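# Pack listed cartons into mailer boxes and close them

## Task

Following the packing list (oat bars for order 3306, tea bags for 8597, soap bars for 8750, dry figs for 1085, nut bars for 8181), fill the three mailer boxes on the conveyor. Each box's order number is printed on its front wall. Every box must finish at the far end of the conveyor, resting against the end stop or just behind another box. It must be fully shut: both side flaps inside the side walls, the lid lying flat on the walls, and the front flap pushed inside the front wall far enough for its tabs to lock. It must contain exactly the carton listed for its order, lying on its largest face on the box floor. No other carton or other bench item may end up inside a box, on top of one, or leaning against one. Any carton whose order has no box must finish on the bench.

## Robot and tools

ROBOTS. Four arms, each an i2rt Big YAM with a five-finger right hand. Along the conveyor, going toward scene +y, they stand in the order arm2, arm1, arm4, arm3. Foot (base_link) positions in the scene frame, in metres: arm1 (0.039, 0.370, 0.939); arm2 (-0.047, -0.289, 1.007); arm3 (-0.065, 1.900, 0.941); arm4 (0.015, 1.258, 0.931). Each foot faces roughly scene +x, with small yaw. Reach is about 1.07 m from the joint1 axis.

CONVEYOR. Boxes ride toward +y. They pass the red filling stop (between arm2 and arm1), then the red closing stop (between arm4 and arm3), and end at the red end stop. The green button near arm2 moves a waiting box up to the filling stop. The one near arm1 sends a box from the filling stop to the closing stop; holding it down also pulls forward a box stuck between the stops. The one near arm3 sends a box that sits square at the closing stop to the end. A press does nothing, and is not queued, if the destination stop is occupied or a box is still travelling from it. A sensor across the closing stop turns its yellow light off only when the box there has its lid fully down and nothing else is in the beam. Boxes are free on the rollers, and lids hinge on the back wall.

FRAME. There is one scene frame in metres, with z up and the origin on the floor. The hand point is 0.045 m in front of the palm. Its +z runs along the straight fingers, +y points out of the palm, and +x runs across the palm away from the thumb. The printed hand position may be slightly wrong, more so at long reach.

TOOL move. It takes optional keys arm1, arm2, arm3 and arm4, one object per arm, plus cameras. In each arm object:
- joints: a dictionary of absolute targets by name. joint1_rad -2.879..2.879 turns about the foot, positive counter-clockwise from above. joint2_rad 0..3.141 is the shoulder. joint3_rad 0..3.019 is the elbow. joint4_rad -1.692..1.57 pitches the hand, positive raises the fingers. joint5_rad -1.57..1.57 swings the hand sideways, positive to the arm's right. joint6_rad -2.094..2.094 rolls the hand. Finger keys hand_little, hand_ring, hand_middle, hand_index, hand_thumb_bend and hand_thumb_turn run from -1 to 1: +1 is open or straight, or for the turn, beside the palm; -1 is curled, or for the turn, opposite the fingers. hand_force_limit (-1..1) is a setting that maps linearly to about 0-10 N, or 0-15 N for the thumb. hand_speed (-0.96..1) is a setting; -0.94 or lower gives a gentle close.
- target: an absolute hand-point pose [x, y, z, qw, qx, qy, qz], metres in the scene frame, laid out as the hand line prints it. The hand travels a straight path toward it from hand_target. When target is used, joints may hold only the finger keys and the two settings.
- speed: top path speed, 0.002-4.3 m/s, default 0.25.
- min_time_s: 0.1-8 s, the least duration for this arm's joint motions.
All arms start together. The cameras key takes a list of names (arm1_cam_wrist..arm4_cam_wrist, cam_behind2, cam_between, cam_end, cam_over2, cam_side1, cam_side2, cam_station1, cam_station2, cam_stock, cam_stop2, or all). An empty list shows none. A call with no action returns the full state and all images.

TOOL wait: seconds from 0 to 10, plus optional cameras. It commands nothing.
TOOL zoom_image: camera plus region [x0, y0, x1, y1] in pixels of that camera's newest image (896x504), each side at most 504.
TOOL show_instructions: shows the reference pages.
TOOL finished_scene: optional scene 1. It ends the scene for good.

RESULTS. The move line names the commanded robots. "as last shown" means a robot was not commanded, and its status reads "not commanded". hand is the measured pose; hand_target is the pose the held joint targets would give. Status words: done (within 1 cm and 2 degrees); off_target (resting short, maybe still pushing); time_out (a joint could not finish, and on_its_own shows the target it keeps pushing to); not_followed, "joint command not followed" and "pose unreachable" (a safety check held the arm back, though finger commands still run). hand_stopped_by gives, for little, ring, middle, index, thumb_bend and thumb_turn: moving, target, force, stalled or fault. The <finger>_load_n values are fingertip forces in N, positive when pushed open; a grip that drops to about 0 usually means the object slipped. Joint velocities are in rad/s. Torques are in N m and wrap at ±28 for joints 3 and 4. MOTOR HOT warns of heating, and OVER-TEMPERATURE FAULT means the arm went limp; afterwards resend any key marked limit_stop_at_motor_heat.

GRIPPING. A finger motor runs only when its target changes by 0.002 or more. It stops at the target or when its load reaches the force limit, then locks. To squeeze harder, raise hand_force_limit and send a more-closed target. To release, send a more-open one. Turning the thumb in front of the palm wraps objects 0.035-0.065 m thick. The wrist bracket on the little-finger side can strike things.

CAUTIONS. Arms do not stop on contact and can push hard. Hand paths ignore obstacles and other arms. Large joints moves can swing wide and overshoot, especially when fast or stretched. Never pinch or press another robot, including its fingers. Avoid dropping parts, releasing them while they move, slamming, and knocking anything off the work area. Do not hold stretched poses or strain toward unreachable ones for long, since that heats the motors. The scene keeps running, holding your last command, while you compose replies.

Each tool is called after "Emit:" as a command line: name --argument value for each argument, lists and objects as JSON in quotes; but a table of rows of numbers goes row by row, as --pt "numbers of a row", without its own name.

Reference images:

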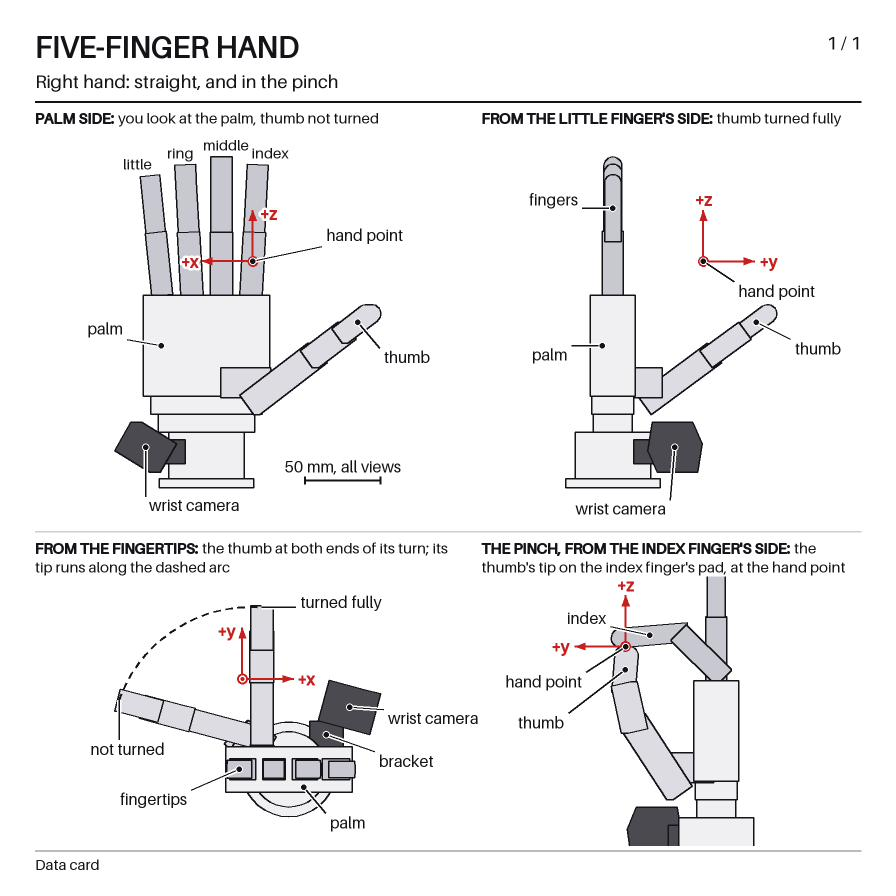

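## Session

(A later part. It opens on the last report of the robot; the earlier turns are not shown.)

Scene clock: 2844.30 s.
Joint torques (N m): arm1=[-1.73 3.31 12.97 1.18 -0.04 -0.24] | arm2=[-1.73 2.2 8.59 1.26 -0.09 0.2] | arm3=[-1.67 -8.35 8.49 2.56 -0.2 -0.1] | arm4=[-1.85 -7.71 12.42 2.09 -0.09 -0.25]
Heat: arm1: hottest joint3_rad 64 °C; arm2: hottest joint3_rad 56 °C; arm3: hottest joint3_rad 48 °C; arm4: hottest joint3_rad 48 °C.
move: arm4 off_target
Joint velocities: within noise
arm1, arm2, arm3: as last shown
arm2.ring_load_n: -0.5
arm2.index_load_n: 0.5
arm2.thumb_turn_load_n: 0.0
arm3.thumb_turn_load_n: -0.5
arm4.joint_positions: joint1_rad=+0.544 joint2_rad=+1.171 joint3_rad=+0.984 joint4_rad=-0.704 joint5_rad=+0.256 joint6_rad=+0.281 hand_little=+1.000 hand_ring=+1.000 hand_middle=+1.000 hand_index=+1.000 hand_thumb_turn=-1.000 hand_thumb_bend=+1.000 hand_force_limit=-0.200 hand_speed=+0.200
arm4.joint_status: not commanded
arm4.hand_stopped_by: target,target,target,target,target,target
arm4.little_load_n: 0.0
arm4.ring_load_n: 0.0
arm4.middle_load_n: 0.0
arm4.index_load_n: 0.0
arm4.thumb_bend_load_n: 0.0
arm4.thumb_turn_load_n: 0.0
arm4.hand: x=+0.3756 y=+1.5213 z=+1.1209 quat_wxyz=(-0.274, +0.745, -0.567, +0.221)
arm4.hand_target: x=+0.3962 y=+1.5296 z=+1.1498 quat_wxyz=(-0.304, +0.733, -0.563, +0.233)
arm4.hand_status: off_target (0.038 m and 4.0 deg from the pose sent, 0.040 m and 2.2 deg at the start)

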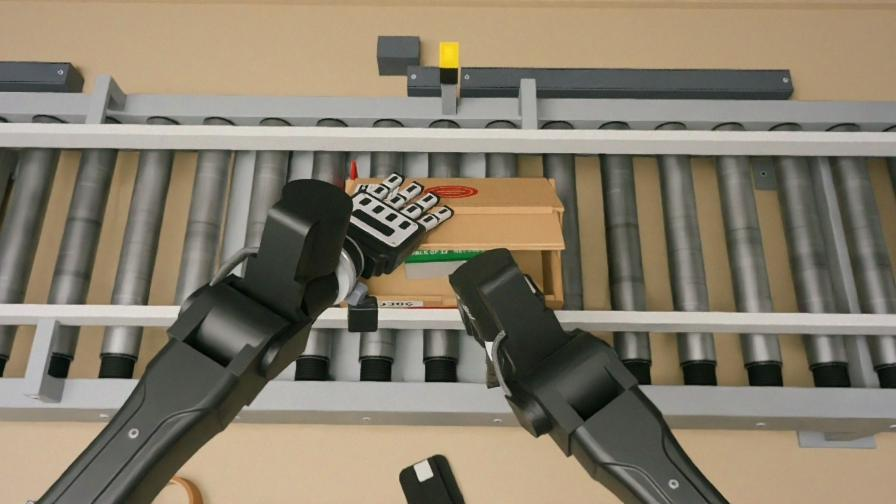

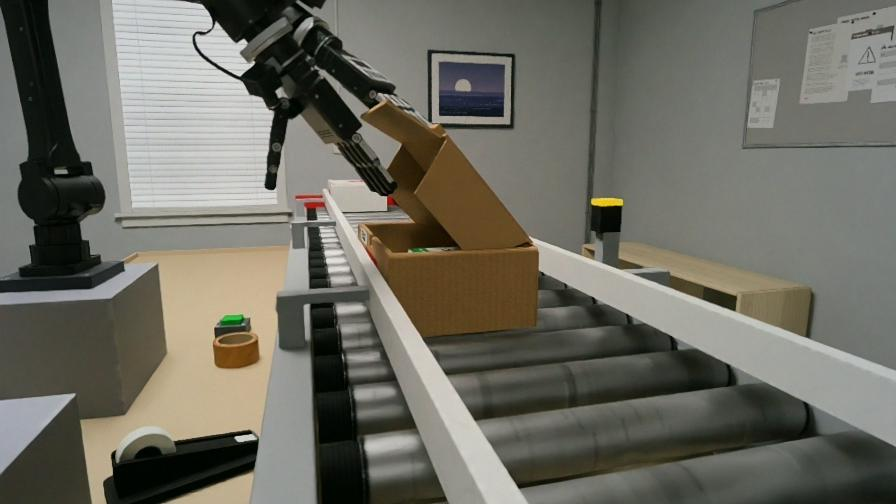

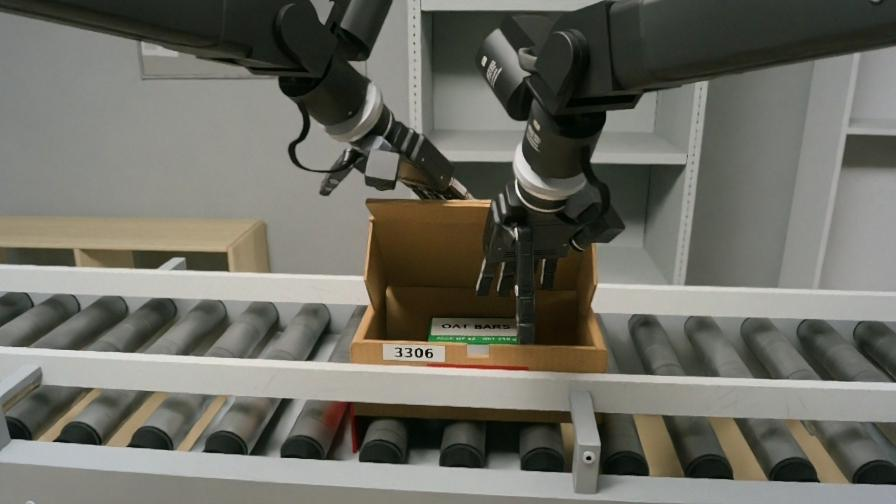

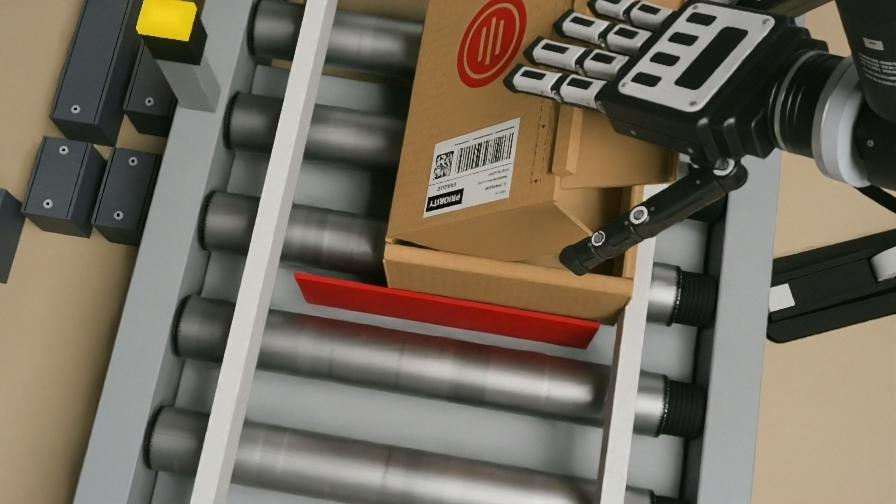

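Emit:
move --arm4 '{"target":[0.33,1.53,1.20,0.3036,-0.7329,0.5624,-0.2330],"speed":0.2}'

Emit:
move --arm4 '{"target":[0.345,1.53,1.31,0.3036,-0.7329,0.5624,-0.2330],"speed":0.2}'

Emit:
move --arm4 '{"target":[0.367,1.53,1.28,0.3036,-0.7329,0.5624,-0.2330],"speed":0.1}' --cameras '["cam_over2","cam_side2","cam_station2","arm4_cam_wrist"]'

Scene clock: 2894.80 s.
Joint torques (N m): arm1=[-1.73 3.31 12.96 1.2 -0.04 -0.24] | arm2=[-1.73 2.14 8.61 1.26 -0.09 0.2] | arm3=[-1.73 -8.35 8.5 2.58 -0.2 -0.1] | arm4=[-0.21 -6.12 12.38 0.62 0.31 -0.03]
Heat: arm1: hottest joint3_rad 64 °C; arm2: hottest joint3_rad 56 °C; arm3: hottest joint3_rad 46 °C; arm4: hottest joint3_rad 53 °C.
move: arm4 off_target
Joint velocities: within noise
arm1, arm2, arm3: as last shown
arm1.thumb_bend_load_n: 0.5
arm2.little_load_n: 0.5
arm2.ring_load_n: 0.0
arm2.index_load_n: 0.0
arm3.middle_load_n: -0.5
arm4.joint_positions: joint1_rad=+0.632 joint2_rad=+1.031 joint3_rad=+1.019 joint4_rad=-0.870 joint5_rad=+0.331 joint6_rad=+0.335 hand_little=+1.000 hand_ring=+1.000 hand_middle=+1.000 hand_index=+1.000 hand_thumb_turn=-1.000 hand_thumb_bend=+1.000 hand_force_limit=-0.200 hand_speed=+0.200
arm4.joint_status: not commanded
arm4.hand_stopped_by: target,target,target,target,target,target
arm4.little_load_n: 0.0
arm4.ring_load_n: 0.0
arm4.middle_load_n: 0.0
arm4.index_load_n: 0.0
arm4.thumb_bend_load_n: 0.0
arm4.thumb_turn_load_n: 0.0
arm4.hand: x=+0.3293 y=+1.5157 z=+1.1747 quat_wxyz=(-0.282, +0.742, -0.561, +0.236)
arm4.hand_target: x=+0.3337 y=+1.5250 z=+1.1993 quat_wxyz=(-0.301, +0.733, -0.562, +0.238)
arm4.hand_status: off_target (0.029 m and 2.7 deg from the pose sent, 0.092 m and 4.0 deg at the start)
pictures: none

Scene clock: 2896.27 s.
Joint torques (N m): arm1=[-1.67 3.31 12.96 1.2 -0.04 -0.24] | arm2=[-1.73 2.14 8.59 1.26 -0.08 0.2] | arm3=[-1.73 -8.41 8.5 2.58 -0.2 -0.09] | arm4=[-1.55 -6.48 12.55 0.62 -0.04 -0.09]
Heat: arm1: hottest joint3_rad 64 °C; arm2: hottest joint3_rad 56 °C; arm3: hottest joint3_rad 46 °C; arm4: hottest joint3_rad 53 °C.
move: arm4 off_target
Joint velocities: within noise
arm1.joint_positions: joint1_rad=+0.332 joint2_rad=+0.564 joint3_rad=+1.375 joint4_rad=-1.366 joint5_rad=+0.004 joint6_rad=-0.964 hand_little=+1.000 hand_ring=+1.000 hand_middle=+1.000 hand_index=+1.000 hand_thumb_turn=+1.000 hand_thumb_bend=+1.000 hand_force_limit=+0.000 hand_speed=-0.800
arm1.joint_status: not commanded
arm1.hand_stopped_by: target,target,target,target,target,target
arm1.little_load_n: 0.0
arm1.ring_load_n: 0.0
arm1.middle_load_n: 0.0
arm1.index_load_n: 0.0
arm1.thumb_bend_load_n: 0.0
arm1.thumb_turn_load_n: 0.0
arm1.hand: x=+0.2246 y=+0.4262 z=+1.4170 quat_wxyz=(-0.242, +0.868, -0.069, +0.428)
arm1.hand_target: x=+0.2222 y=+0.4210 z=+1.4371 quat_wxyz=(-0.242, +0.861, -0.067, +0.443)
arm1.hand_status: not commanded
arm2, arm3: as last shown
arm2.little_load_n: 0.0
arm3.middle_load_n: 0.0
arm3.thumb_turn_load_n: 0.0
arm4.joint_positions: joint1_rad=+0.632 joint2_rad=+1.105 joint3_rad=+1.361 joint4_rad=-1.127 joint5_rad=+0.319 joint6_rad=+0.335 hand_little=+1.000 hand_ring=+1.000 hand_middle=+1.000 hand_index=+1.000 hand_thumb_turn=-1.000 hand_thumb_bend=+1.000 hand_force_limit=-0.200 hand_speed=+0.200
arm4.joint_status: not commanded
arm4.hand_stopped_by: target,target,target,target,target,target
arm4.little_load_n: 0.0
arm4.ring_load_n: 0.0
arm4.middle_load_n: 0.0
arm4.index_load_n: 0.0
arm4.thumb_bend_load_n: 0.0
arm4.thumb_turn_load_n: 0.0
arm4.hand: x=+0.3403 y=+1.5294 z=+1.2865 quat_wxyz=(-0.289, +0.741, -0.560, +0.231)
arm4.hand_target: x=+0.3460 y=+1.5308 z=+1.3104 quat_wxyz=(-0.305, +0.732, -0.562, +0.234)
arm4.hand_status: off_target (0.024 m and 2.0 deg from the pose sent, 0.137 m and 2.7 deg at the start)
pictures: none

Scene clock: 2897.37 s.
Joint torques (N m): arm1=[-1.73 3.31 12.96 1.2 -0.04 -0.24] | arm2=[-1.67 2.2 8.62 1.25 -0.09 0.2] | arm3=[-1.73 -8.35 8.5 2.58 -0.2 -0.09] | arm4=[-1.79 -7.12 9.42 2.11 -0.06 -0.27]
Heat: arm1: hottest joint3_rad 64 °C; arm2: hottest joint3_rad 56 °C; arm3: hottest joint3_rad 46 °C; arm4: hottest joint3_rad 53 °C.
move: arm4 off_target
Joint velocities: within noise
arm1, arm3: as last shown
arm2.joint_positions: joint1_rad=+0.331 joint2_rad=+0.608 joint3_rad=+1.351 joint4_rad=-1.325 joint5_rad=-0.101 joint6_rad=-1.001 hand_little=+1.000 hand_ring=+1.000 hand_middle=+1.000 hand_index=+1.000 hand_thumb_turn=-1.000 hand_thumb_bend=+1.000 hand_force_limit=-0.300 hand_speed=-0.850
arm2.joint_status: not commanded
arm2.hand_stopped_by: target,target,target,target,target,target
arm2.little_load_n: 0.0
arm2.ring_load_n: 0.0
arm2.middle_load_n: 0.0
arm2.index_load_n: 0.0
arm2.thumb_bend_load_n: 0.0
arm2.thumb_turn_load_n: 0.0
arm2.hand: x=+0.1762 y=-0.2476 z=+1.4704 quat_wxyz=(-0.231, +0.872, -0.116, +0.416)
arm2.hand_target: x=+0.1713 y=-0.2494 z=+1.4815 quat_wxyz=(-0.235, +0.868, -0.124, +0.419)
arm2.hand_status: not commanded
arm4.joint_positions: joint1_rad=+0.606 joint2_rad=+1.125 joint3_rad=+1.338 joint4_rad=-1.071 joint5_rad=+0.290 joint6_rad=+0.330 hand_little=+1.000 hand_ring=+1.000 hand_middle=+1.000 hand_index=+1.000 hand_thumb_turn=-1.000 hand_thumb_bend=+1.000 hand_force_limit=-0.200 hand_speed=+0.200
arm4.joint_status: not commanded
arm4.hand_stopped_by: target,target,target,target,target,target
arm4.little_load_n: 0.0
arm4.ring_load_n: 0.0
arm4.middle_load_n: 0.0
arm4.index_load_n: 0.0
arm4.thumb_bend_load_n: 0.5
arm4.thumb_turn_load_n: 0.0
arm4.hand: x=+0.3547 y=+1.5344 z=+1.2743 quat_wxyz=(-0.296, +0.737, -0.564, +0.224)
arm4.hand_target: x=+0.3633 y=+1.5348 z=+1.2799 quat_wxyz=(-0.306, +0.733, -0.562, +0.229)
arm4.hand_status: off_target (0.014 m and 1.5 deg from the pose sent, 0.028 m and 2.0 deg at the start)
pictures: arm4_cam_wrist, cam_over2, cam_side2, cam_station2

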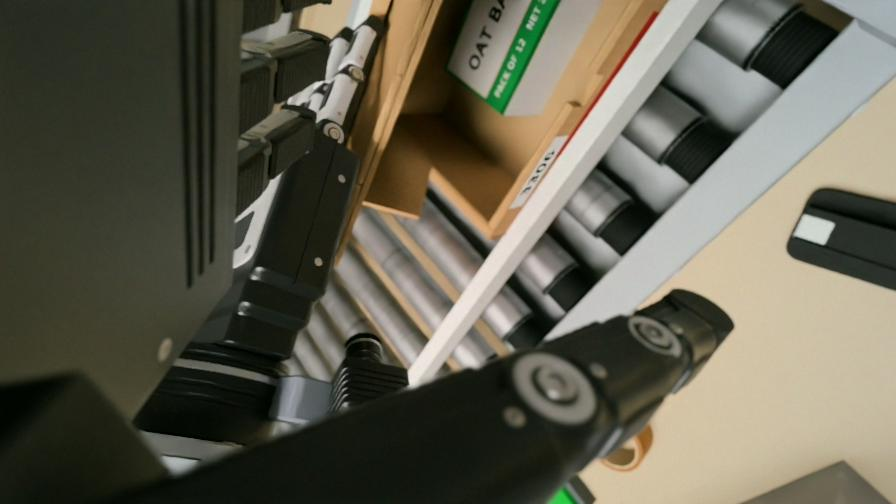

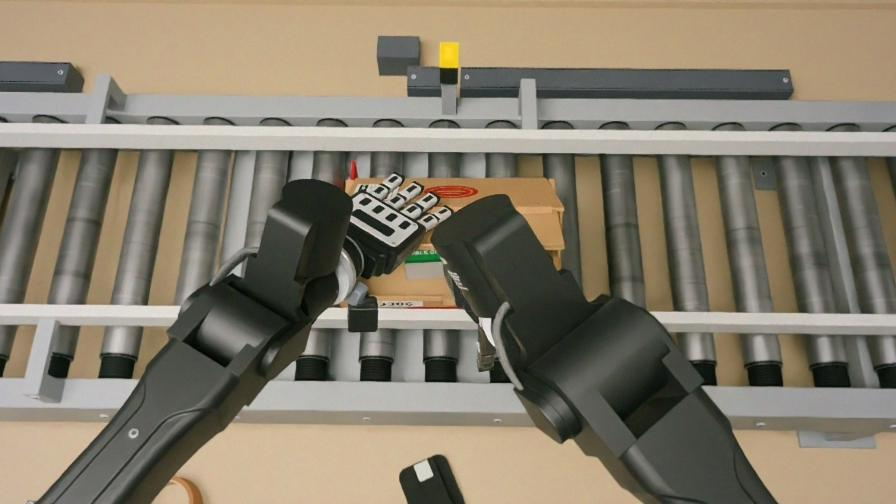

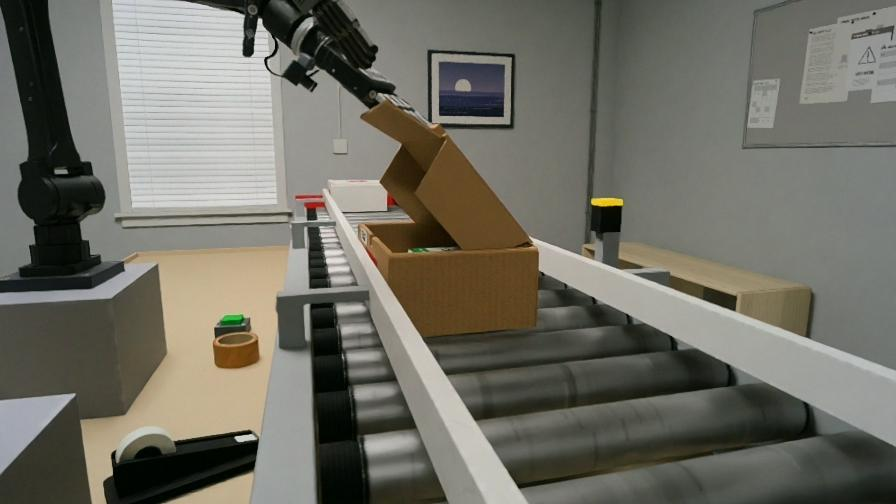

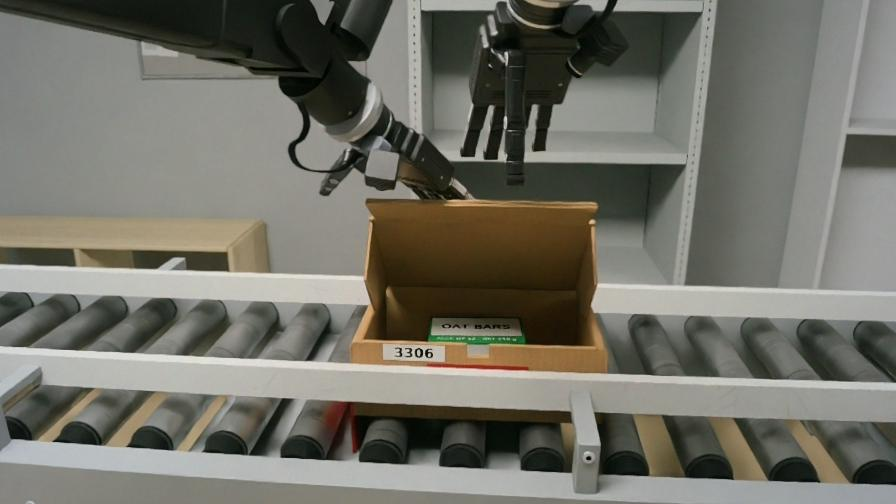

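Emit:
move --arm4 '{"target":[0.365,1.485,1.285,0.3036,-0.7329,0.5624,-0.2330],"speed":0.1}'

Emit:
move --arm4 '{"target":[0.375,1.485,1.25,0.3036,-0.7329,0.5624,-0.2330],"speed":0.1}' --cameras '["cam_side2","cam_over2"]'

Emit:
zoom_image --camera "cam_side2" --region '[230, 40, 580, 340]'

Scene clock: 2908.47 s.
Joint torques (N m): arm1=[-1.73 3.31 12.97 1.2 -0.04 -0.24] | arm2=[-1.67 2.14 8.58 1.26 -0.09 0.2] | arm3=[-1.67 -8.35 8.49 2.58 -0.2 -0.09] | arm4=[-1.85 -7.12 9.13 1.72 -0.09 -0.28]
Heat: arm1: hottest joint3_rad 64 °C; arm2: hottest joint3_rad 56 °C; arm3: hottest joint3_rad 46 °C; arm4: hottest joint3_rad 52 °C.
move: arm4 done
Joint velocities: within noise
arm1, arm2, arm3: as last shown
arm2.thumb_turn_load_n: 0.5
arm4.joint_positions: joint1_rad=+0.486 joint2_rad=+1.068 joint3_rad=+1.303 joint4_rad=-1.071 joint5_rad=+0.214 joint6_rad=+0.238 hand_little=+1.000 hand_ring=+1.000 hand_middle=+1.000 hand_index=+1.000 hand_thumb_turn=-1.000 hand_thumb_bend=+1.000 hand_force_limit=-0.200 hand_speed=+0.200
arm4.joint_status: not commanded
arm4.hand_stopped_by: target,target,target,target,target,target
arm4.little_load_n: 0.0
arm4.ring_load_n: 0.0
arm4.middle_load_n: 0.0
arm4.index_load_n: 0.0
arm4.thumb_bend_load_n: 0.0
arm4.thumb_turn_load_n: 0.0
arm4.hand: x=+0.3613 y=+1.4890 z=+1.2770 quat_wxyz=(-0.294, +0.737, -0.565, +0.226)
arm4.hand_target: x=+0.3655 y=+1.4852 z=+1.2849 quat_wxyz=(-0.304, +0.733, -0.563, +0.232)
arm4.hand_status: done (0.010 m and 1.5 deg from the pose sent, 0.052 m and 1.5 deg at the start)
pictures: none

Scene clock: 2909.63 s.
Joint torques (N m): arm1=[-1.73 3.31 12.97 1.2 -0.04 -0.24] | arm2=[-1.67 2.08 8.61 1.26 -0.09 0.2] | arm3=[-1.67 -8.29 8.5 2.59 -0.2 -0.1] | arm4=[-1.9 -7.47 9.32 2.13 -0.09 -0.27]
Heat: arm1: hottest joint3_rad 64 °C; arm2: hottest joint3_rad 56 °C; arm3: hottest joint3_rad 46 °C; arm4: hottest joint3_rad 51 °C.
move: arm4 off_target
Joint velocities: within noise
arm1, arm2: as last shown
arm1.index_load_n: -0.5
arm2.thumb_turn_load_n: 0.0
arm3.joint_positions: joint1_rad=-0.480 joint2_rad=+1.467 joint3_rad=+1.253 joint4_rad=-0.406 joint5_rad=-0.015 joint6_rad=-0.002 hand_little=+1.000 hand_ring=+1.000 hand_middle=+1.000 hand_index=+1.000 hand_thumb_turn=+1.000 hand_thumb_bend=+1.000 hand_force_limit=+0.400 hand_speed=-0.500
arm3.joint_status: not commanded
arm3.hand_stopped_by: target,target,target,target,target,target
arm3.little_load_n: -1.0
arm3.ring_load_n: 0.0
arm3.middle_load_n: 0.0
arm3.index_load_n: 0.0
arm3.thumb_bend_load_n: 0.0
arm3.thumb_turn_load_n: -0.5
arm3.hand: x=+0.4716 y=+1.6234 z=+1.1779 quat_wxyz=(-0.231, +0.445, -0.766, +0.402)
arm3.hand_target: x=+0.4725 y=+1.6150 z=+1.1648 quat_wxyz=(-0.228, +0.442, -0.769, +0.402)
arm3.hand_status: not commanded
arm4.joint_positions: joint1_rad=+0.472 joint2_rad=+1.068 joint3_rad=+1.208 joint4_rad=-0.985 joint5_rad=+0.205 joint6_rad=+0.226 hand_little=+1.000 hand_ring=+1.000 hand_middle=+1.000 hand_index=+1.000 hand_thumb_turn=-1.000 hand_thumb_bend=+1.000 hand_force_limit=-0.200 hand_speed=+0.200
arm4.joint_status: not commanded
arm4.hand_stopped_by: target,target,target,target,target,target
arm4.little_load_n: -0.5
arm4.ring_load_n: 0.5
arm4.middle_load_n: 0.0
arm4.index_load_n: 0.0
arm4.thumb_bend_load_n: 0.0
arm4.thumb_turn_load_n: 0.0
arm4.hand: x=+0.3673 y=+1.4873 z=+1.2398 quat_wxyz=(-0.289, +0.739, -0.565, +0.224)
arm4.hand_target: x=+0.3743 y=+1.4850 z=+1.2496 quat_wxyz=(-0.304, +0.733, -0.562, +0.233)
arm4.hand_status: off_target (0.013 m and 2.1 deg from the pose sent, 0.031 m and 1.5 deg at the start)
pictures: cam_over2, cam_side2

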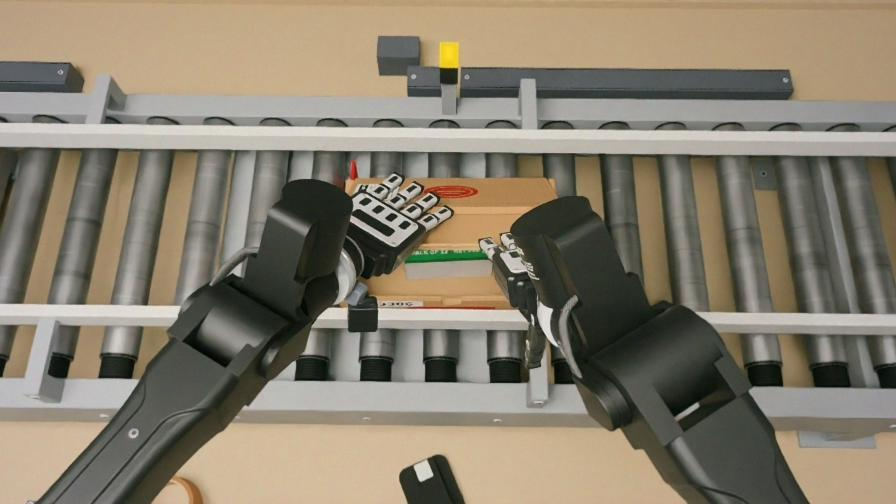

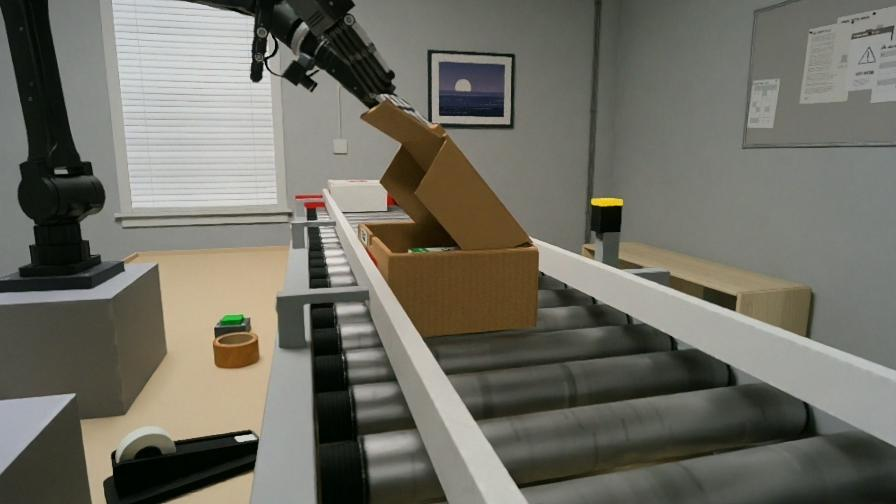

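Scaled by 1.440 from the camera's image (finer frame: 1280x720).

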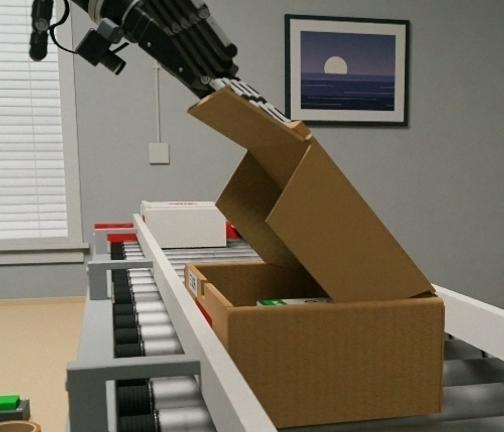

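Emit:
move --arm4 '{"target":[0.367,1.485,1.215,0.3036,-0.7329,0.5624,-0.2330],"speed":0.08}' --cameras '["cam_side2"]'

Emit:
move --arm4 '{"target":[0.362,1.485,1.18,0.3036,-0.7329,0.5624,-0.2330],"speed":0.08}' --cameras '["cam_side2","cam_over2"]'

Emit:
zoom_image --camera "cam_side2" --region '[230, 40, 580, 340]'

Scene clock: 2914.63 s.
Joint torques (N m): arm1=[-1.73 3.37 12.97 1.2 -0.04 -0.24] | arm2=[-1.67 2.14 8.61 1.25 -0.09 0.2] | arm3=[-1.67 -8.35 8.49 2.56 -0.2 -0.09] | arm4=[-1.03 -7.59 9.25 2.09 0.2 -0.14]
Heat: arm1: hottest joint3_rad 64 °C; arm2: hottest joint3_rad 56 °C; arm3: hottest joint3_rad 46 °C; arm4: hottest joint3_rad 51 °C.
move: arm4 off_target
Joint velocities: within noise
arm1, arm2, arm3: as last shown
arm1.little_load_n: -0.5
arm1.index_load_n: 0.0
arm3.middle_load_n: -0.5
arm4.joint_positions: joint1_rad=+0.472 joint2_rad=+1.047 joint3_rad=+1.101 joint4_rad=-0.902 joint5_rad=+0.207 joint6_rad=+0.226 hand_little=+1.000 hand_ring=+1.000 hand_middle=+1.000 hand_index=+1.000 hand_thumb_turn=-1.000 hand_thumb_bend=+1.000 hand_force_limit=-0.200 hand_speed=+0.200
arm4.joint_status: not commanded
arm4.hand_stopped_by: target,target,target,target,target,target
arm4.little_load_n: 0.0
arm4.ring_load_n: 0.0
arm4.middle_load_n: 0.0
arm4.index_load_n: 0.0
arm4.thumb_bend_load_n: 0.0
arm4.thumb_turn_load_n: 0.0
arm4.hand: x=+0.3630 y=+1.4840 z=+1.2040 quat_wxyz=(-0.288, +0.740, -0.565, +0.224)
arm4.hand_target: x=+0.3670 y=+1.4850 z=+1.2151 quat_wxyz=(-0.304, +0.733, -0.562, +0.233)
arm4.hand_status: off_target (0.012 m and 2.3 deg from the pose sent, 0.025 m and 2.1 deg at the start)

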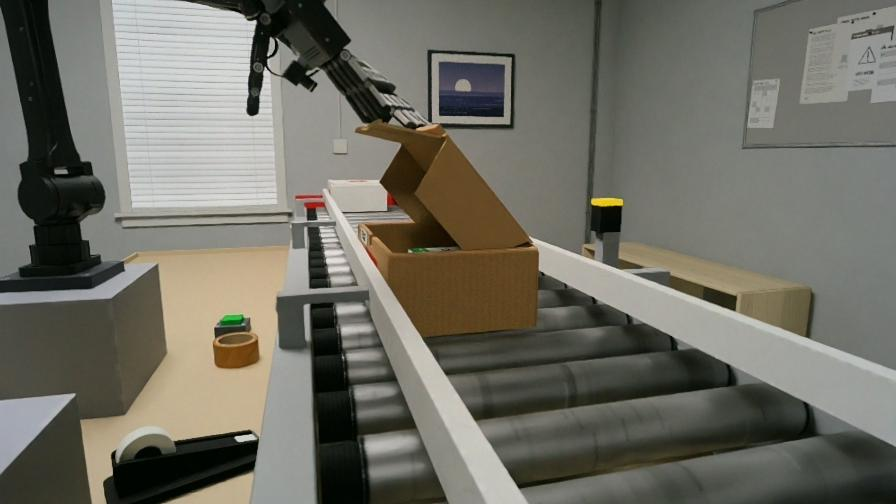

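Scene clock: 2915.77 s.
Joint torques (N m): arm1=[-1.67 3.37 12.97 1.18 -0.04 -0.24] | arm2=[-1.73 2.14 8.61 1.26 -0.09 0.2] | arm3=[-1.67 -8.35 8.5 2.59 -0.2 -0.09] | arm4=[-0.32 -7.18 8.83 1.72 0.26 -0.08]
Heat: arm1: hottest joint3_rad 64 °C; arm2: hottest joint3_rad 56 °C; arm3: hottest joint3_rad 46 °C; arm4: hottest joint3_rad 51 °C.
move: arm4 done
Joint velocities: within noise
arm1, arm2, arm3: as last shown
arm1.little_load_n: 0.0
arm3.joint_positions: joint1_rad=-0.480 joint2_rad=+1.467 joint3_rad=+1.253 joint4_rad=-0.406 joint5_rad=-0.014 joint6_rad=-0.002 hand_little=+1.000 hand_ring=+1.000 hand_middle=+1.000 hand_index=+1.000 hand_thumb_turn=+1.000 hand_thumb_bend=+1.000 hand_force_limit=+0.400 hand_speed=-0.500
arm3.middle_load_n: 0.0
arm3.thumb_turn_load_n: 0.0
arm3.hand: x=+0.4715 y=+1.6231 z=+1.1779 quat_wxyz=(-0.230, +0.444, -0.766, +0.403)
arm3.hand_target: x=+0.4724 y=+1.6148 z=+1.1648 quat_wxyz=(-0.228, +0.442, -0.769, +0.402)
arm4.joint_positions: joint1_rad=+0.472 joint2_rad=+1.030 joint3_rad=+1.005 joint4_rad=-0.808 joint5_rad=+0.211 joint6_rad=+0.226 hand_little=+1.000 hand_ring=+1.000 hand_middle=+1.000 hand_index=+1.000 hand_thumb_turn=-1.000 hand_thumb_bend=+1.000 hand_force_limit=-0.200 hand_speed=+0.200
arm4.joint_status: not commanded
arm4.hand_stopped_by: target,target,target,target,target,target
arm4.little_load_n: -0.5
arm4.ring_load_n: 0.0
arm4.middle_load_n: 0.0
arm4.index_load_n: 0.0
arm4.thumb_bend_load_n: 0.0
arm4.thumb_turn_load_n: 0.0
arm4.hand: x=+0.3618 y=+1.4820 z=+1.1741 quat_wxyz=(-0.293, +0.736, -0.565, +0.229)
arm4.hand_target: x=+0.3617 y=+1.4847 z=+1.1803 quat_wxyz=(-0.304, +0.733, -0.562, +0.233)
arm4.hand_status: done (0.007 m and 1.4 deg from the pose sent, 0.024 m and 2.3 deg at the start)
pictures: cam_over2, cam_side2

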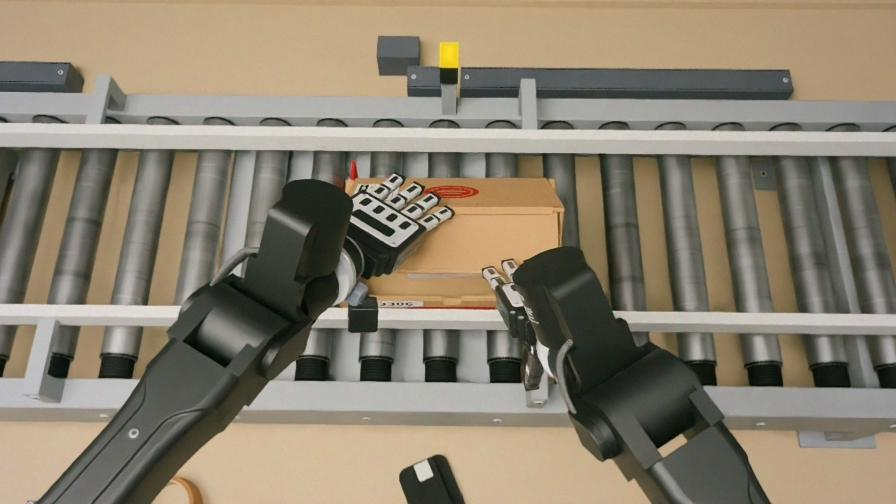

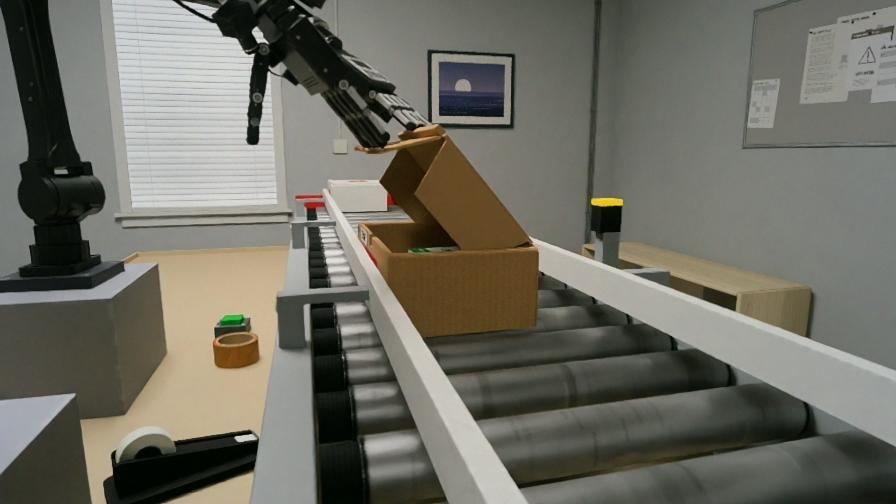

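Scaled by 1.440 from the camera's image (finer frame: 1280x720).

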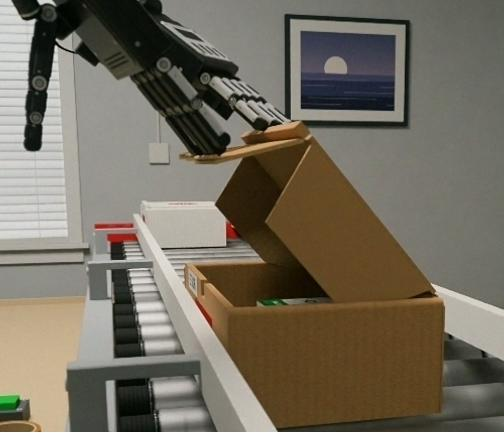

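Emit:
move --arm4 '{"target":[0.36,1.485,1.15,0.3036,-0.7329,0.5624,-0.2330],"speed":0.08}'

Emit:
move --arm4 '{"target":[0.366,1.485,1.128,0.3036,-0.7329,0.5624,-0.2330],"speed":0.08}' --cameras '["cam_side2","cam_over2"]'

Emit:
zoom_image --camera "cam_side2" --region '[230, 40, 580, 340]'

Scene clock: 2920.77 s.
Joint torques (N m): arm1=[-1.79 3.31 12.96 1.2 -0.04 -0.24] | arm2=[-1.73 2.14 8.61 1.28 -0.09 0.2] | arm3=[-1.26 -8.35 8.76 2.58 -0.2 -0.09] | arm4=[-0.26 -6.83 8.38 1.25 0.06 -0.05]
Heat: arm1: hottest joint3_rad 64 °C; arm2: hottest joint3_rad 56 °C; arm3: hottest joint3_rad 46 °C; arm4: hottest joint3_rad 51 °C.
move: arm4 done
Joint velocities: within noise
arm1, arm2, arm3: as last shown
arm2.thumb_turn_load_n: 0.5
arm3.joint_positions: joint1_rad=-0.484 joint2_rad=+1.467 joint3_rad=+1.250 joint4_rad=-0.406 joint5_rad=-0.009 joint6_rad=-0.002 hand_little=+1.000 hand_ring=+1.000 hand_middle=+1.000 hand_index=+1.000 hand_thumb_turn=+1.000 hand_thumb_bend=+1.000 hand_force_limit=+0.400 hand_speed=-0.500
arm3.little_load_n: -2.0
arm3.hand: x=+0.4691 y=+1.6203 z=+1.1761 quat_wxyz=(-0.227, +0.442, -0.769, +0.403)
arm3.hand_target: x=+0.4721 y=+1.6139 z=+1.1649 quat_wxyz=(-0.226, +0.441, -0.769, +0.403)
arm4.joint_positions: joint1_rad=+0.472 joint2_rad=+1.027 joint3_rad=+0.933 joint4_rad=-0.724 joint5_rad=+0.224 joint6_rad=+0.226 hand_little=+1.000 hand_ring=+1.000 hand_middle=+1.000 hand_index=+1.000 hand_thumb_turn=-1.000 hand_thumb_bend=+1.000 hand_force_limit=-0.200 hand_speed=+0.200
arm4.joint_status: not commanded
arm4.hand_stopped_by: target,target,target,target,target,target
arm4.little_load_n: 0.0
arm4.ring_load_n: 0.0
arm4.middle_load_n: 0.0
arm4.index_load_n: 0.0
arm4.thumb_bend_load_n: 0.0
arm4.thumb_turn_load_n: 0.0
arm4.hand: x=+0.3640 y=+1.4803 z=+1.1496 quat_wxyz=(-0.298, +0.732, -0.566, +0.236)
arm4.hand_target: x=+0.3603 y=+1.4834 z=+1.1496 quat_wxyz=(-0.302, +0.732, -0.563, +0.235)
arm4.hand_status: done (0.006 m and 0.9 deg from the pose sent, 0.024 m and 1.4 deg at the start)
pictures: none

Scene clock: 2921.77 s.
Joint torques (N m): arm1=[-1.73 3.31 12.96 1.2 -0.04 -0.24] | arm2=[-1.67 2.08 8.61 1.26 -0.09 0.2] | arm3=[-1.26 -8.35 8.84 2.61 -0.2 -0.09] | arm4=[-0.79 -5.01 8.2 1.46 -0.24 -0.12]
Heat: arm1: hottest joint3_rad 64 °C; arm2: hottest joint3_rad 56 °C; arm3: hottest joint3_rad 47 °C; arm4: hottest joint3_rad 50 °C.
move: arm4 off_target
Joint velocities: within noise
arm1, arm2, arm3: as last shown
arm3.joint_positions: joint1_rad=-0.484 joint2_rad=+1.467 joint3_rad=+1.249 joint4_rad=-0.406 joint5_rad=-0.009 joint6_rad=-0.001 hand_little=+1.000 hand_ring=+1.000 hand_middle=+1.000 hand_index=+1.000 hand_thumb_turn=+1.000 hand_thumb_bend=+1.000 hand_force_limit=+0.400 hand_speed=-0.500
arm3.thumb_turn_load_n: -0.5
arm3.hand: x=+0.4688 y=+1.6205 z=+1.1753 quat_wxyz=(-0.227, +0.441, -0.769, +0.402)
arm3.hand_target: x=+0.4721 y=+1.6140 z=+1.1646 quat_wxyz=(-0.226, +0.440, -0.770, +0.403)
arm4.joint_positions: joint1_rad=+0.472 joint2_rad=+1.027 joint3_rad=+0.892 joint4_rad=-0.655 joint5_rad=+0.230 joint6_rad=+0.226 hand_little=+1.000 hand_ring=+1.000 hand_middle=+1.000 hand_index=+1.000 hand_thumb_turn=-1.000 hand_thumb_bend=+1.000 hand_force_limit=-0.200 hand_speed=+0.200
arm4.joint_status: not commanded
arm4.hand_stopped_by: target,target,target,target,target,target
arm4.little_load_n: 0.0
arm4.ring_load_n: 0.0
arm4.middle_load_n: 0.0
arm4.index_load_n: 0.0
arm4.thumb_bend_load_n: 0.0
arm4.thumb_turn_load_n: 0.0
arm4.hand: x=+0.3686 y=+1.4817 z=+1.1381 quat_wxyz=(-0.308, +0.726, -0.564, +0.243)
arm4.hand_target: x=+0.3666 y=+1.4833 z=+1.1284 quat_wxyz=(-0.302, +0.732, -0.563, +0.237)
arm4.hand_status: off_target (0.011 m and 1.5 deg from the pose sent, 0.022 m and 0.9 deg at the start)
pictures: cam_over2, cam_side2

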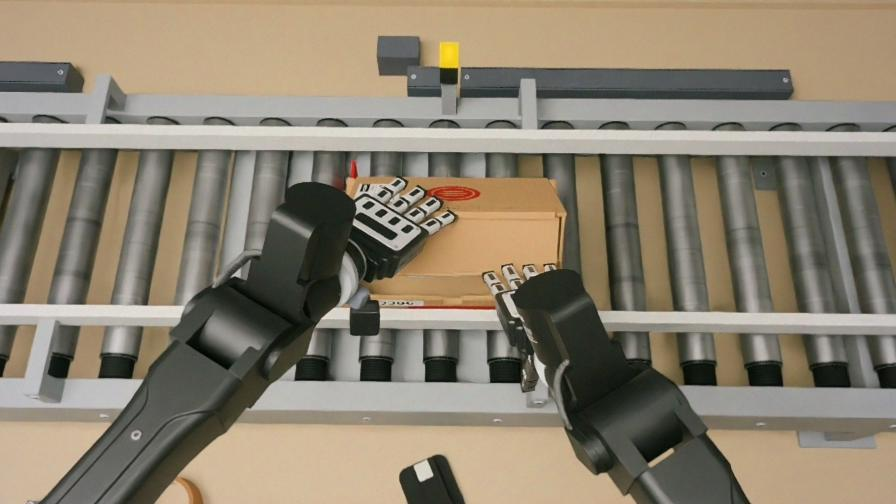

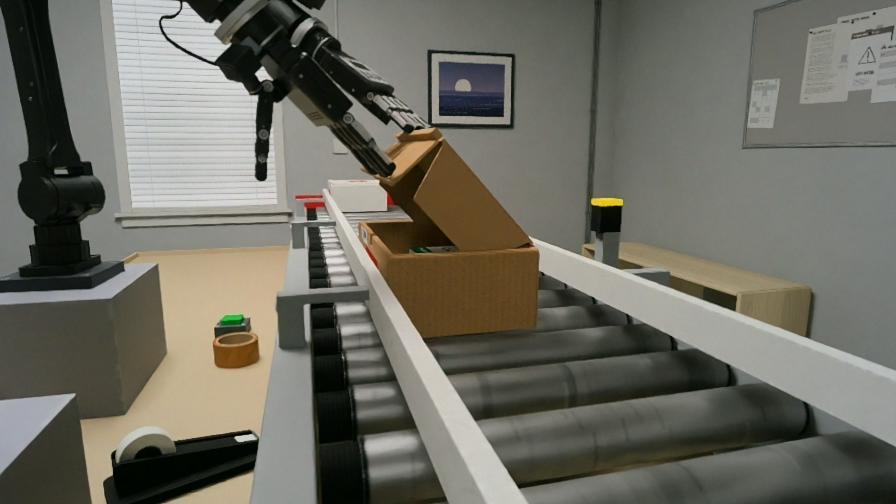

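Scaled by 1.440 from the camera's image (finer frame: 1280x720).

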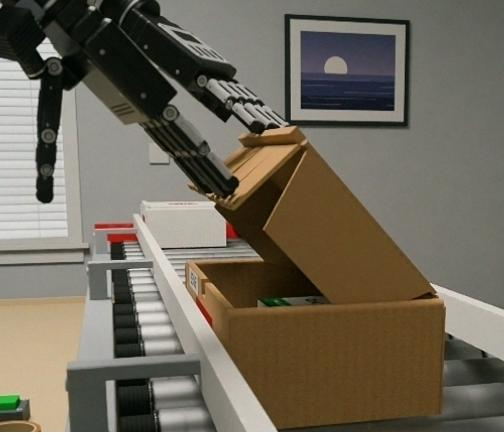

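Emit:
move --arm4 '{"target":[0.38,1.485,1.13,0.3036,-0.7329,0.5624,-0.2330],"speed":0.08}'

Emit:
move --arm4 '{"target":[0.395,1.485,1.14,0.3036,-0.7329,0.5624,-0.2330],"speed":0.08}' --cameras '["cam_side2","cam_over2","cam_station2"]'

Emit:
zoom_image --camera "cam_side2" --region '[230, 40, 580, 340]'

Scene clock: 2927.57 s.
Joint torques (N m): arm1=[-1.73 3.31 12.96 1.2 -0.04 -0.24] | arm2=[-1.73 2.14 8.61 1.26 -0.09 0.2] | arm3=[-1.32 -8.35 9.17 2.58 -0.2 -0.09] | arm4=[-1.67 -5.07 10 1.35 -0.24 -0.28]
Heat: arm1: hottest joint3_rad 64 °C; arm2: hottest joint3_rad 56 °C; arm3: hottest joint3_rad 47 °C; arm4: hottest joint3_rad 49 °C.
move: arm4 done
Joint velocities: within noise
arm1.joint_positions: joint1_rad=+0.332 joint2_rad=+0.564 joint3_rad=+1.375 joint4_rad=-1.366 joint5_rad=+0.004 joint6_rad=-0.964 hand_little=+1.000 hand_ring=+1.000 hand_middle=+1.000 hand_index=+1.000 hand_thumb_turn=+1.000 hand_thumb_bend=+1.000 hand_force_limit=+0.000 hand_speed=-0.800
arm1.joint_status: not commanded
arm1.hand_stopped_by: target,target,target,target,target,target
arm1.little_load_n: 0.0
arm1.ring_load_n: 0.0
arm1.middle_load_n: 0.0
arm1.index_load_n: 0.0
arm1.thumb_bend_load_n: 0.0
arm1.thumb_turn_load_n: 0.0
arm1.hand: x=+0.2246 y=+0.4262 z=+1.4170 quat_wxyz=(-0.242, +0.868, -0.069, +0.428)
arm1.hand_target: x=+0.2222 y=+0.4210 z=+1.4371 quat_wxyz=(-0.242, +0.861, -0.067, +0.443)
arm1.hand_status: not commanded
arm2, arm3: as last shown
arm2.thumb_turn_load_n: 0.0
arm3.joint_positions: joint1_rad=-0.484 joint2_rad=+1.467 joint3_rad=+1.244 joint4_rad=-0.408 joint5_rad=-0.009 joint6_rad=+0.010 hand_little=+1.000 hand_ring=+1.000 hand_middle=+1.000 hand_index=+1.000 hand_thumb_turn=+1.000 hand_thumb_bend=+1.000 hand_force_limit=+0.400 hand_speed=-0.500
arm3.little_load_n: -2.5
arm3.thumb_turn_load_n: 0.0
arm3.hand: x=+0.4679 y=+1.6218 z=+1.1727 quat_wxyz=(-0.228, +0.438, -0.773, +0.399)
arm3.hand_target: x=+0.4723 y=+1.6147 z=+1.1645 quat_wxyz=(-0.228, +0.436, -0.773, +0.401)
arm4.joint_positions: joint1_rad=+0.457 joint2_rad=+1.057 joint3_rad=+0.892 joint4_rad=-0.641 joint5_rad=+0.205 joint6_rad=+0.224 hand_little=+1.000 hand_ring=+1.000 hand_middle=+1.000 hand_index=+1.000 hand_thumb_turn=-1.000 hand_thumb_bend=+1.000 hand_force_limit=-0.200 hand_speed=+0.200
arm4.joint_status: not commanded
arm4.hand_stopped_by: target,target,target,target,target,target
arm4.little_load_n: 0.0
arm4.ring_load_n: 0.0
arm4.middle_load_n: 0.5
arm4.index_load_n: 0.0
arm4.thumb_bend_load_n: 0.0
arm4.thumb_turn_load_n: 0.0
arm4.hand: x=+0.3740 y=+1.4831 z=+1.1279 quat_wxyz=(-0.304, +0.729, -0.568, +0.233)
arm4.hand_target: x=+0.3811 y=+1.4834 z=+1.1299 quat_wxyz=(-0.303, +0.731, -0.564, +0.234)
arm4.hand_status: done (0.007 m and 0.8 deg from the pose sent, 0.014 m and 1.5 deg at the start)
pictures: none

Scene clock: 2928.53 s.
Joint torques (N m): arm1=[-1.73 3.31 12.97 1.2 -0.04 -0.24] | arm2=[-1.73 2.14 8.61 1.26 -0.09 0.2] | arm3=[-1.32 -9.23 9.14 2.54 -0.2 -0.09] | arm4=[-1.73 -6.07 12.44 0.76 -0.17 -0.23]
Heat: arm1: hottest joint3_rad 64 °C; arm2: hottest joint3_rad 56 °C; arm3: hottest joint3_rad 47 °C; arm4: hottest joint3_rad 49 °C.
move: arm4 off_target
Joint velocities: within noise
arm1, arm3: as last shown
arm2.joint_positions: joint1_rad=+0.331 joint2_rad=+0.608 joint3_rad=+1.351 joint4_rad=-1.325 joint5_rad=-0.101 joint6_rad=-1.001 hand_little=+1.000 hand_ring=+1.000 hand_middle=+1.000 hand_index=+1.000 hand_thumb_turn=-1.000 hand_thumb_bend=+1.000 hand_force_limit=-0.300 hand_speed=-0.850
arm2.joint_status: not commanded
arm2.hand_stopped_by: target,target,target,target,target,target
arm2.little_load_n: 0.0
arm2.ring_load_n: 0.0
arm2.middle_load_n: 0.0
arm2.index_load_n: 0.0
arm2.thumb_bend_load_n: 0.5
arm2.thumb_turn_load_n: 0.0
arm2.hand: x=+0.1762 y=-0.2476 z=+1.4704 quat_wxyz=(-0.231, +0.872, -0.116, +0.416)
arm2.hand_target: x=+0.1713 y=-0.2494 z=+1.4815 quat_wxyz=(-0.235, +0.868, -0.124, +0.419)
arm2.hand_status: not commanded
arm3.joint_positions: joint1_rad=-0.484 joint2_rad=+1.478 joint3_rad=+1.244 joint4_rad=-0.406 joint5_rad=-0.009 joint6_rad=+0.010 hand_little=+1.000 hand_ring=+1.000 hand_middle=+1.000 hand_index=+1.000 hand_thumb_turn=+1.000 hand_thumb_bend=+1.000 hand_force_limit=+0.400 hand_speed=-0.500
arm3.little_load_n: 0.0
arm3.hand: x=+0.4691 y=+1.6210 z=+1.1667 quat_wxyz=(-0.226, +0.439, -0.775, +0.395)
arm3.hand_target: x=+0.4724 y=+1.6146 z=+1.1640 quat_wxyz=(-0.228, +0.437, -0.773, +0.401)
arm4.joint_positions: joint1_rad=+0.446 joint2_rad=+1.093 joint3_rad=+0.903 joint4_rad=-0.643 joint5_rad=+0.179 joint6_rad=+0.206 hand_little=+1.000 hand_ring=+1.000 hand_middle=+1.000 hand_index=+1.000 hand_thumb_turn=-1.000 hand_thumb_bend=+1.000 hand_force_limit=-0.200 hand_speed=+0.200
arm4.joint_status: not commanded
arm4.hand_stopped_by: target,target,target,target,target,target
arm4.little_load_n: 0.0
arm4.ring_load_n: 0.0
arm4.middle_load_n: 0.0
arm4.index_load_n: 0.0
arm4.thumb_bend_load_n: 0.0
arm4.thumb_turn_load_n: 0.0
arm4.hand: x=+0.3779 y=+1.4851 z=+1.1188 quat_wxyz=(-0.295, +0.739, -0.563, +0.222)
arm4.hand_target: x=+0.3919 y=+1.4880 z=+1.1400 quat_wxyz=(-0.306, +0.735, -0.560, +0.229)
arm4.hand_status: off_target (0.027 m and 1.8 deg from the pose sent, 0.024 m and 0.8 deg at the start)
pictures: cam_over2, cam_side2, cam_station2

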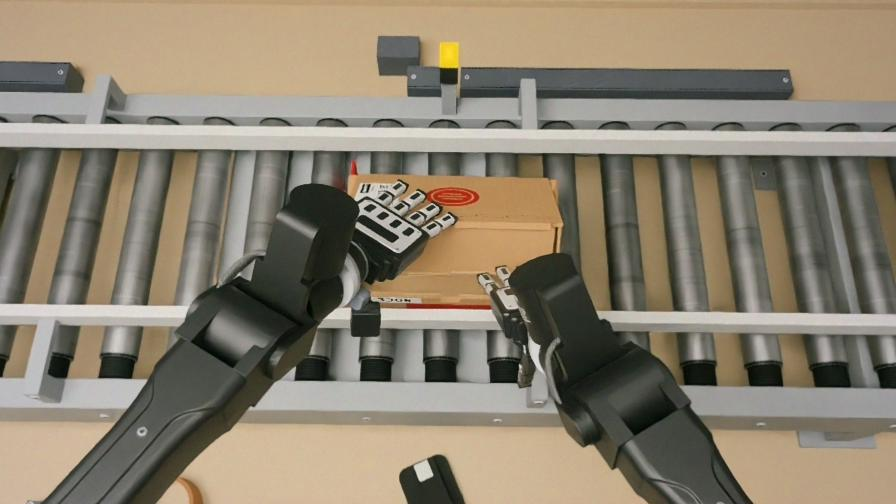

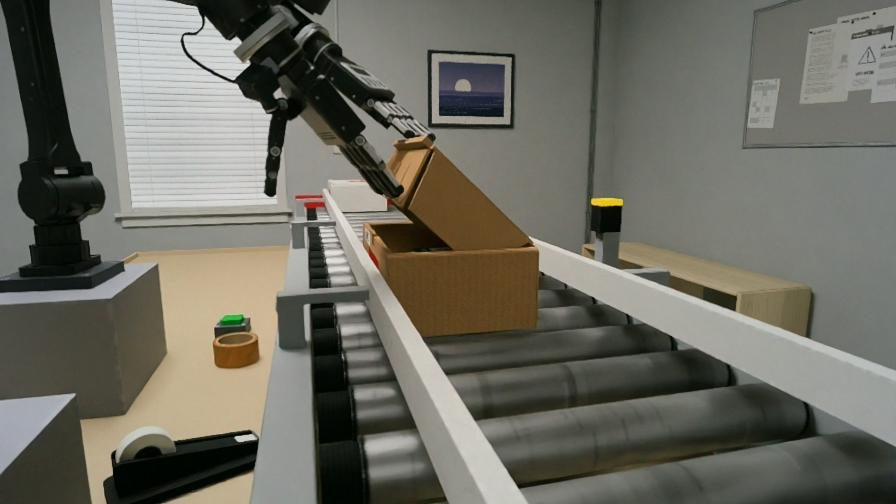

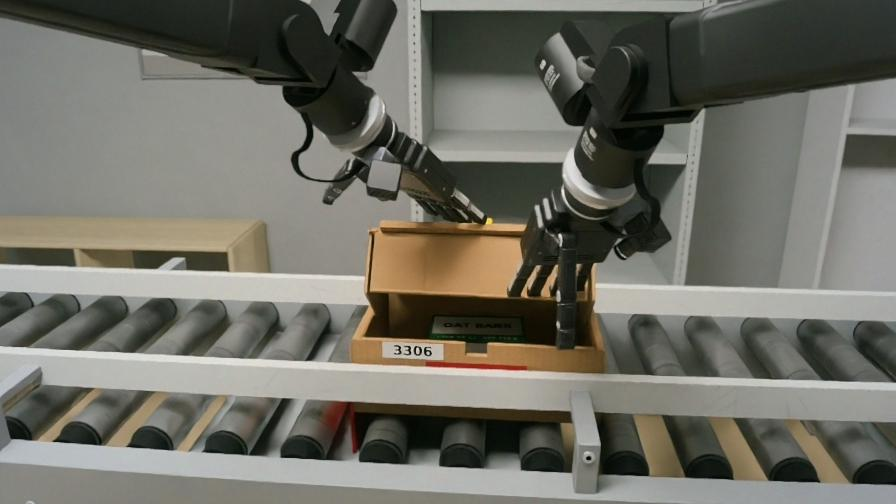

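Scaled by 1.440 from the camera's image (finer frame: 1280x720).

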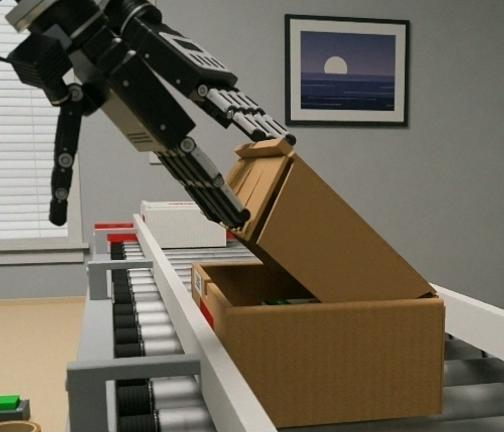

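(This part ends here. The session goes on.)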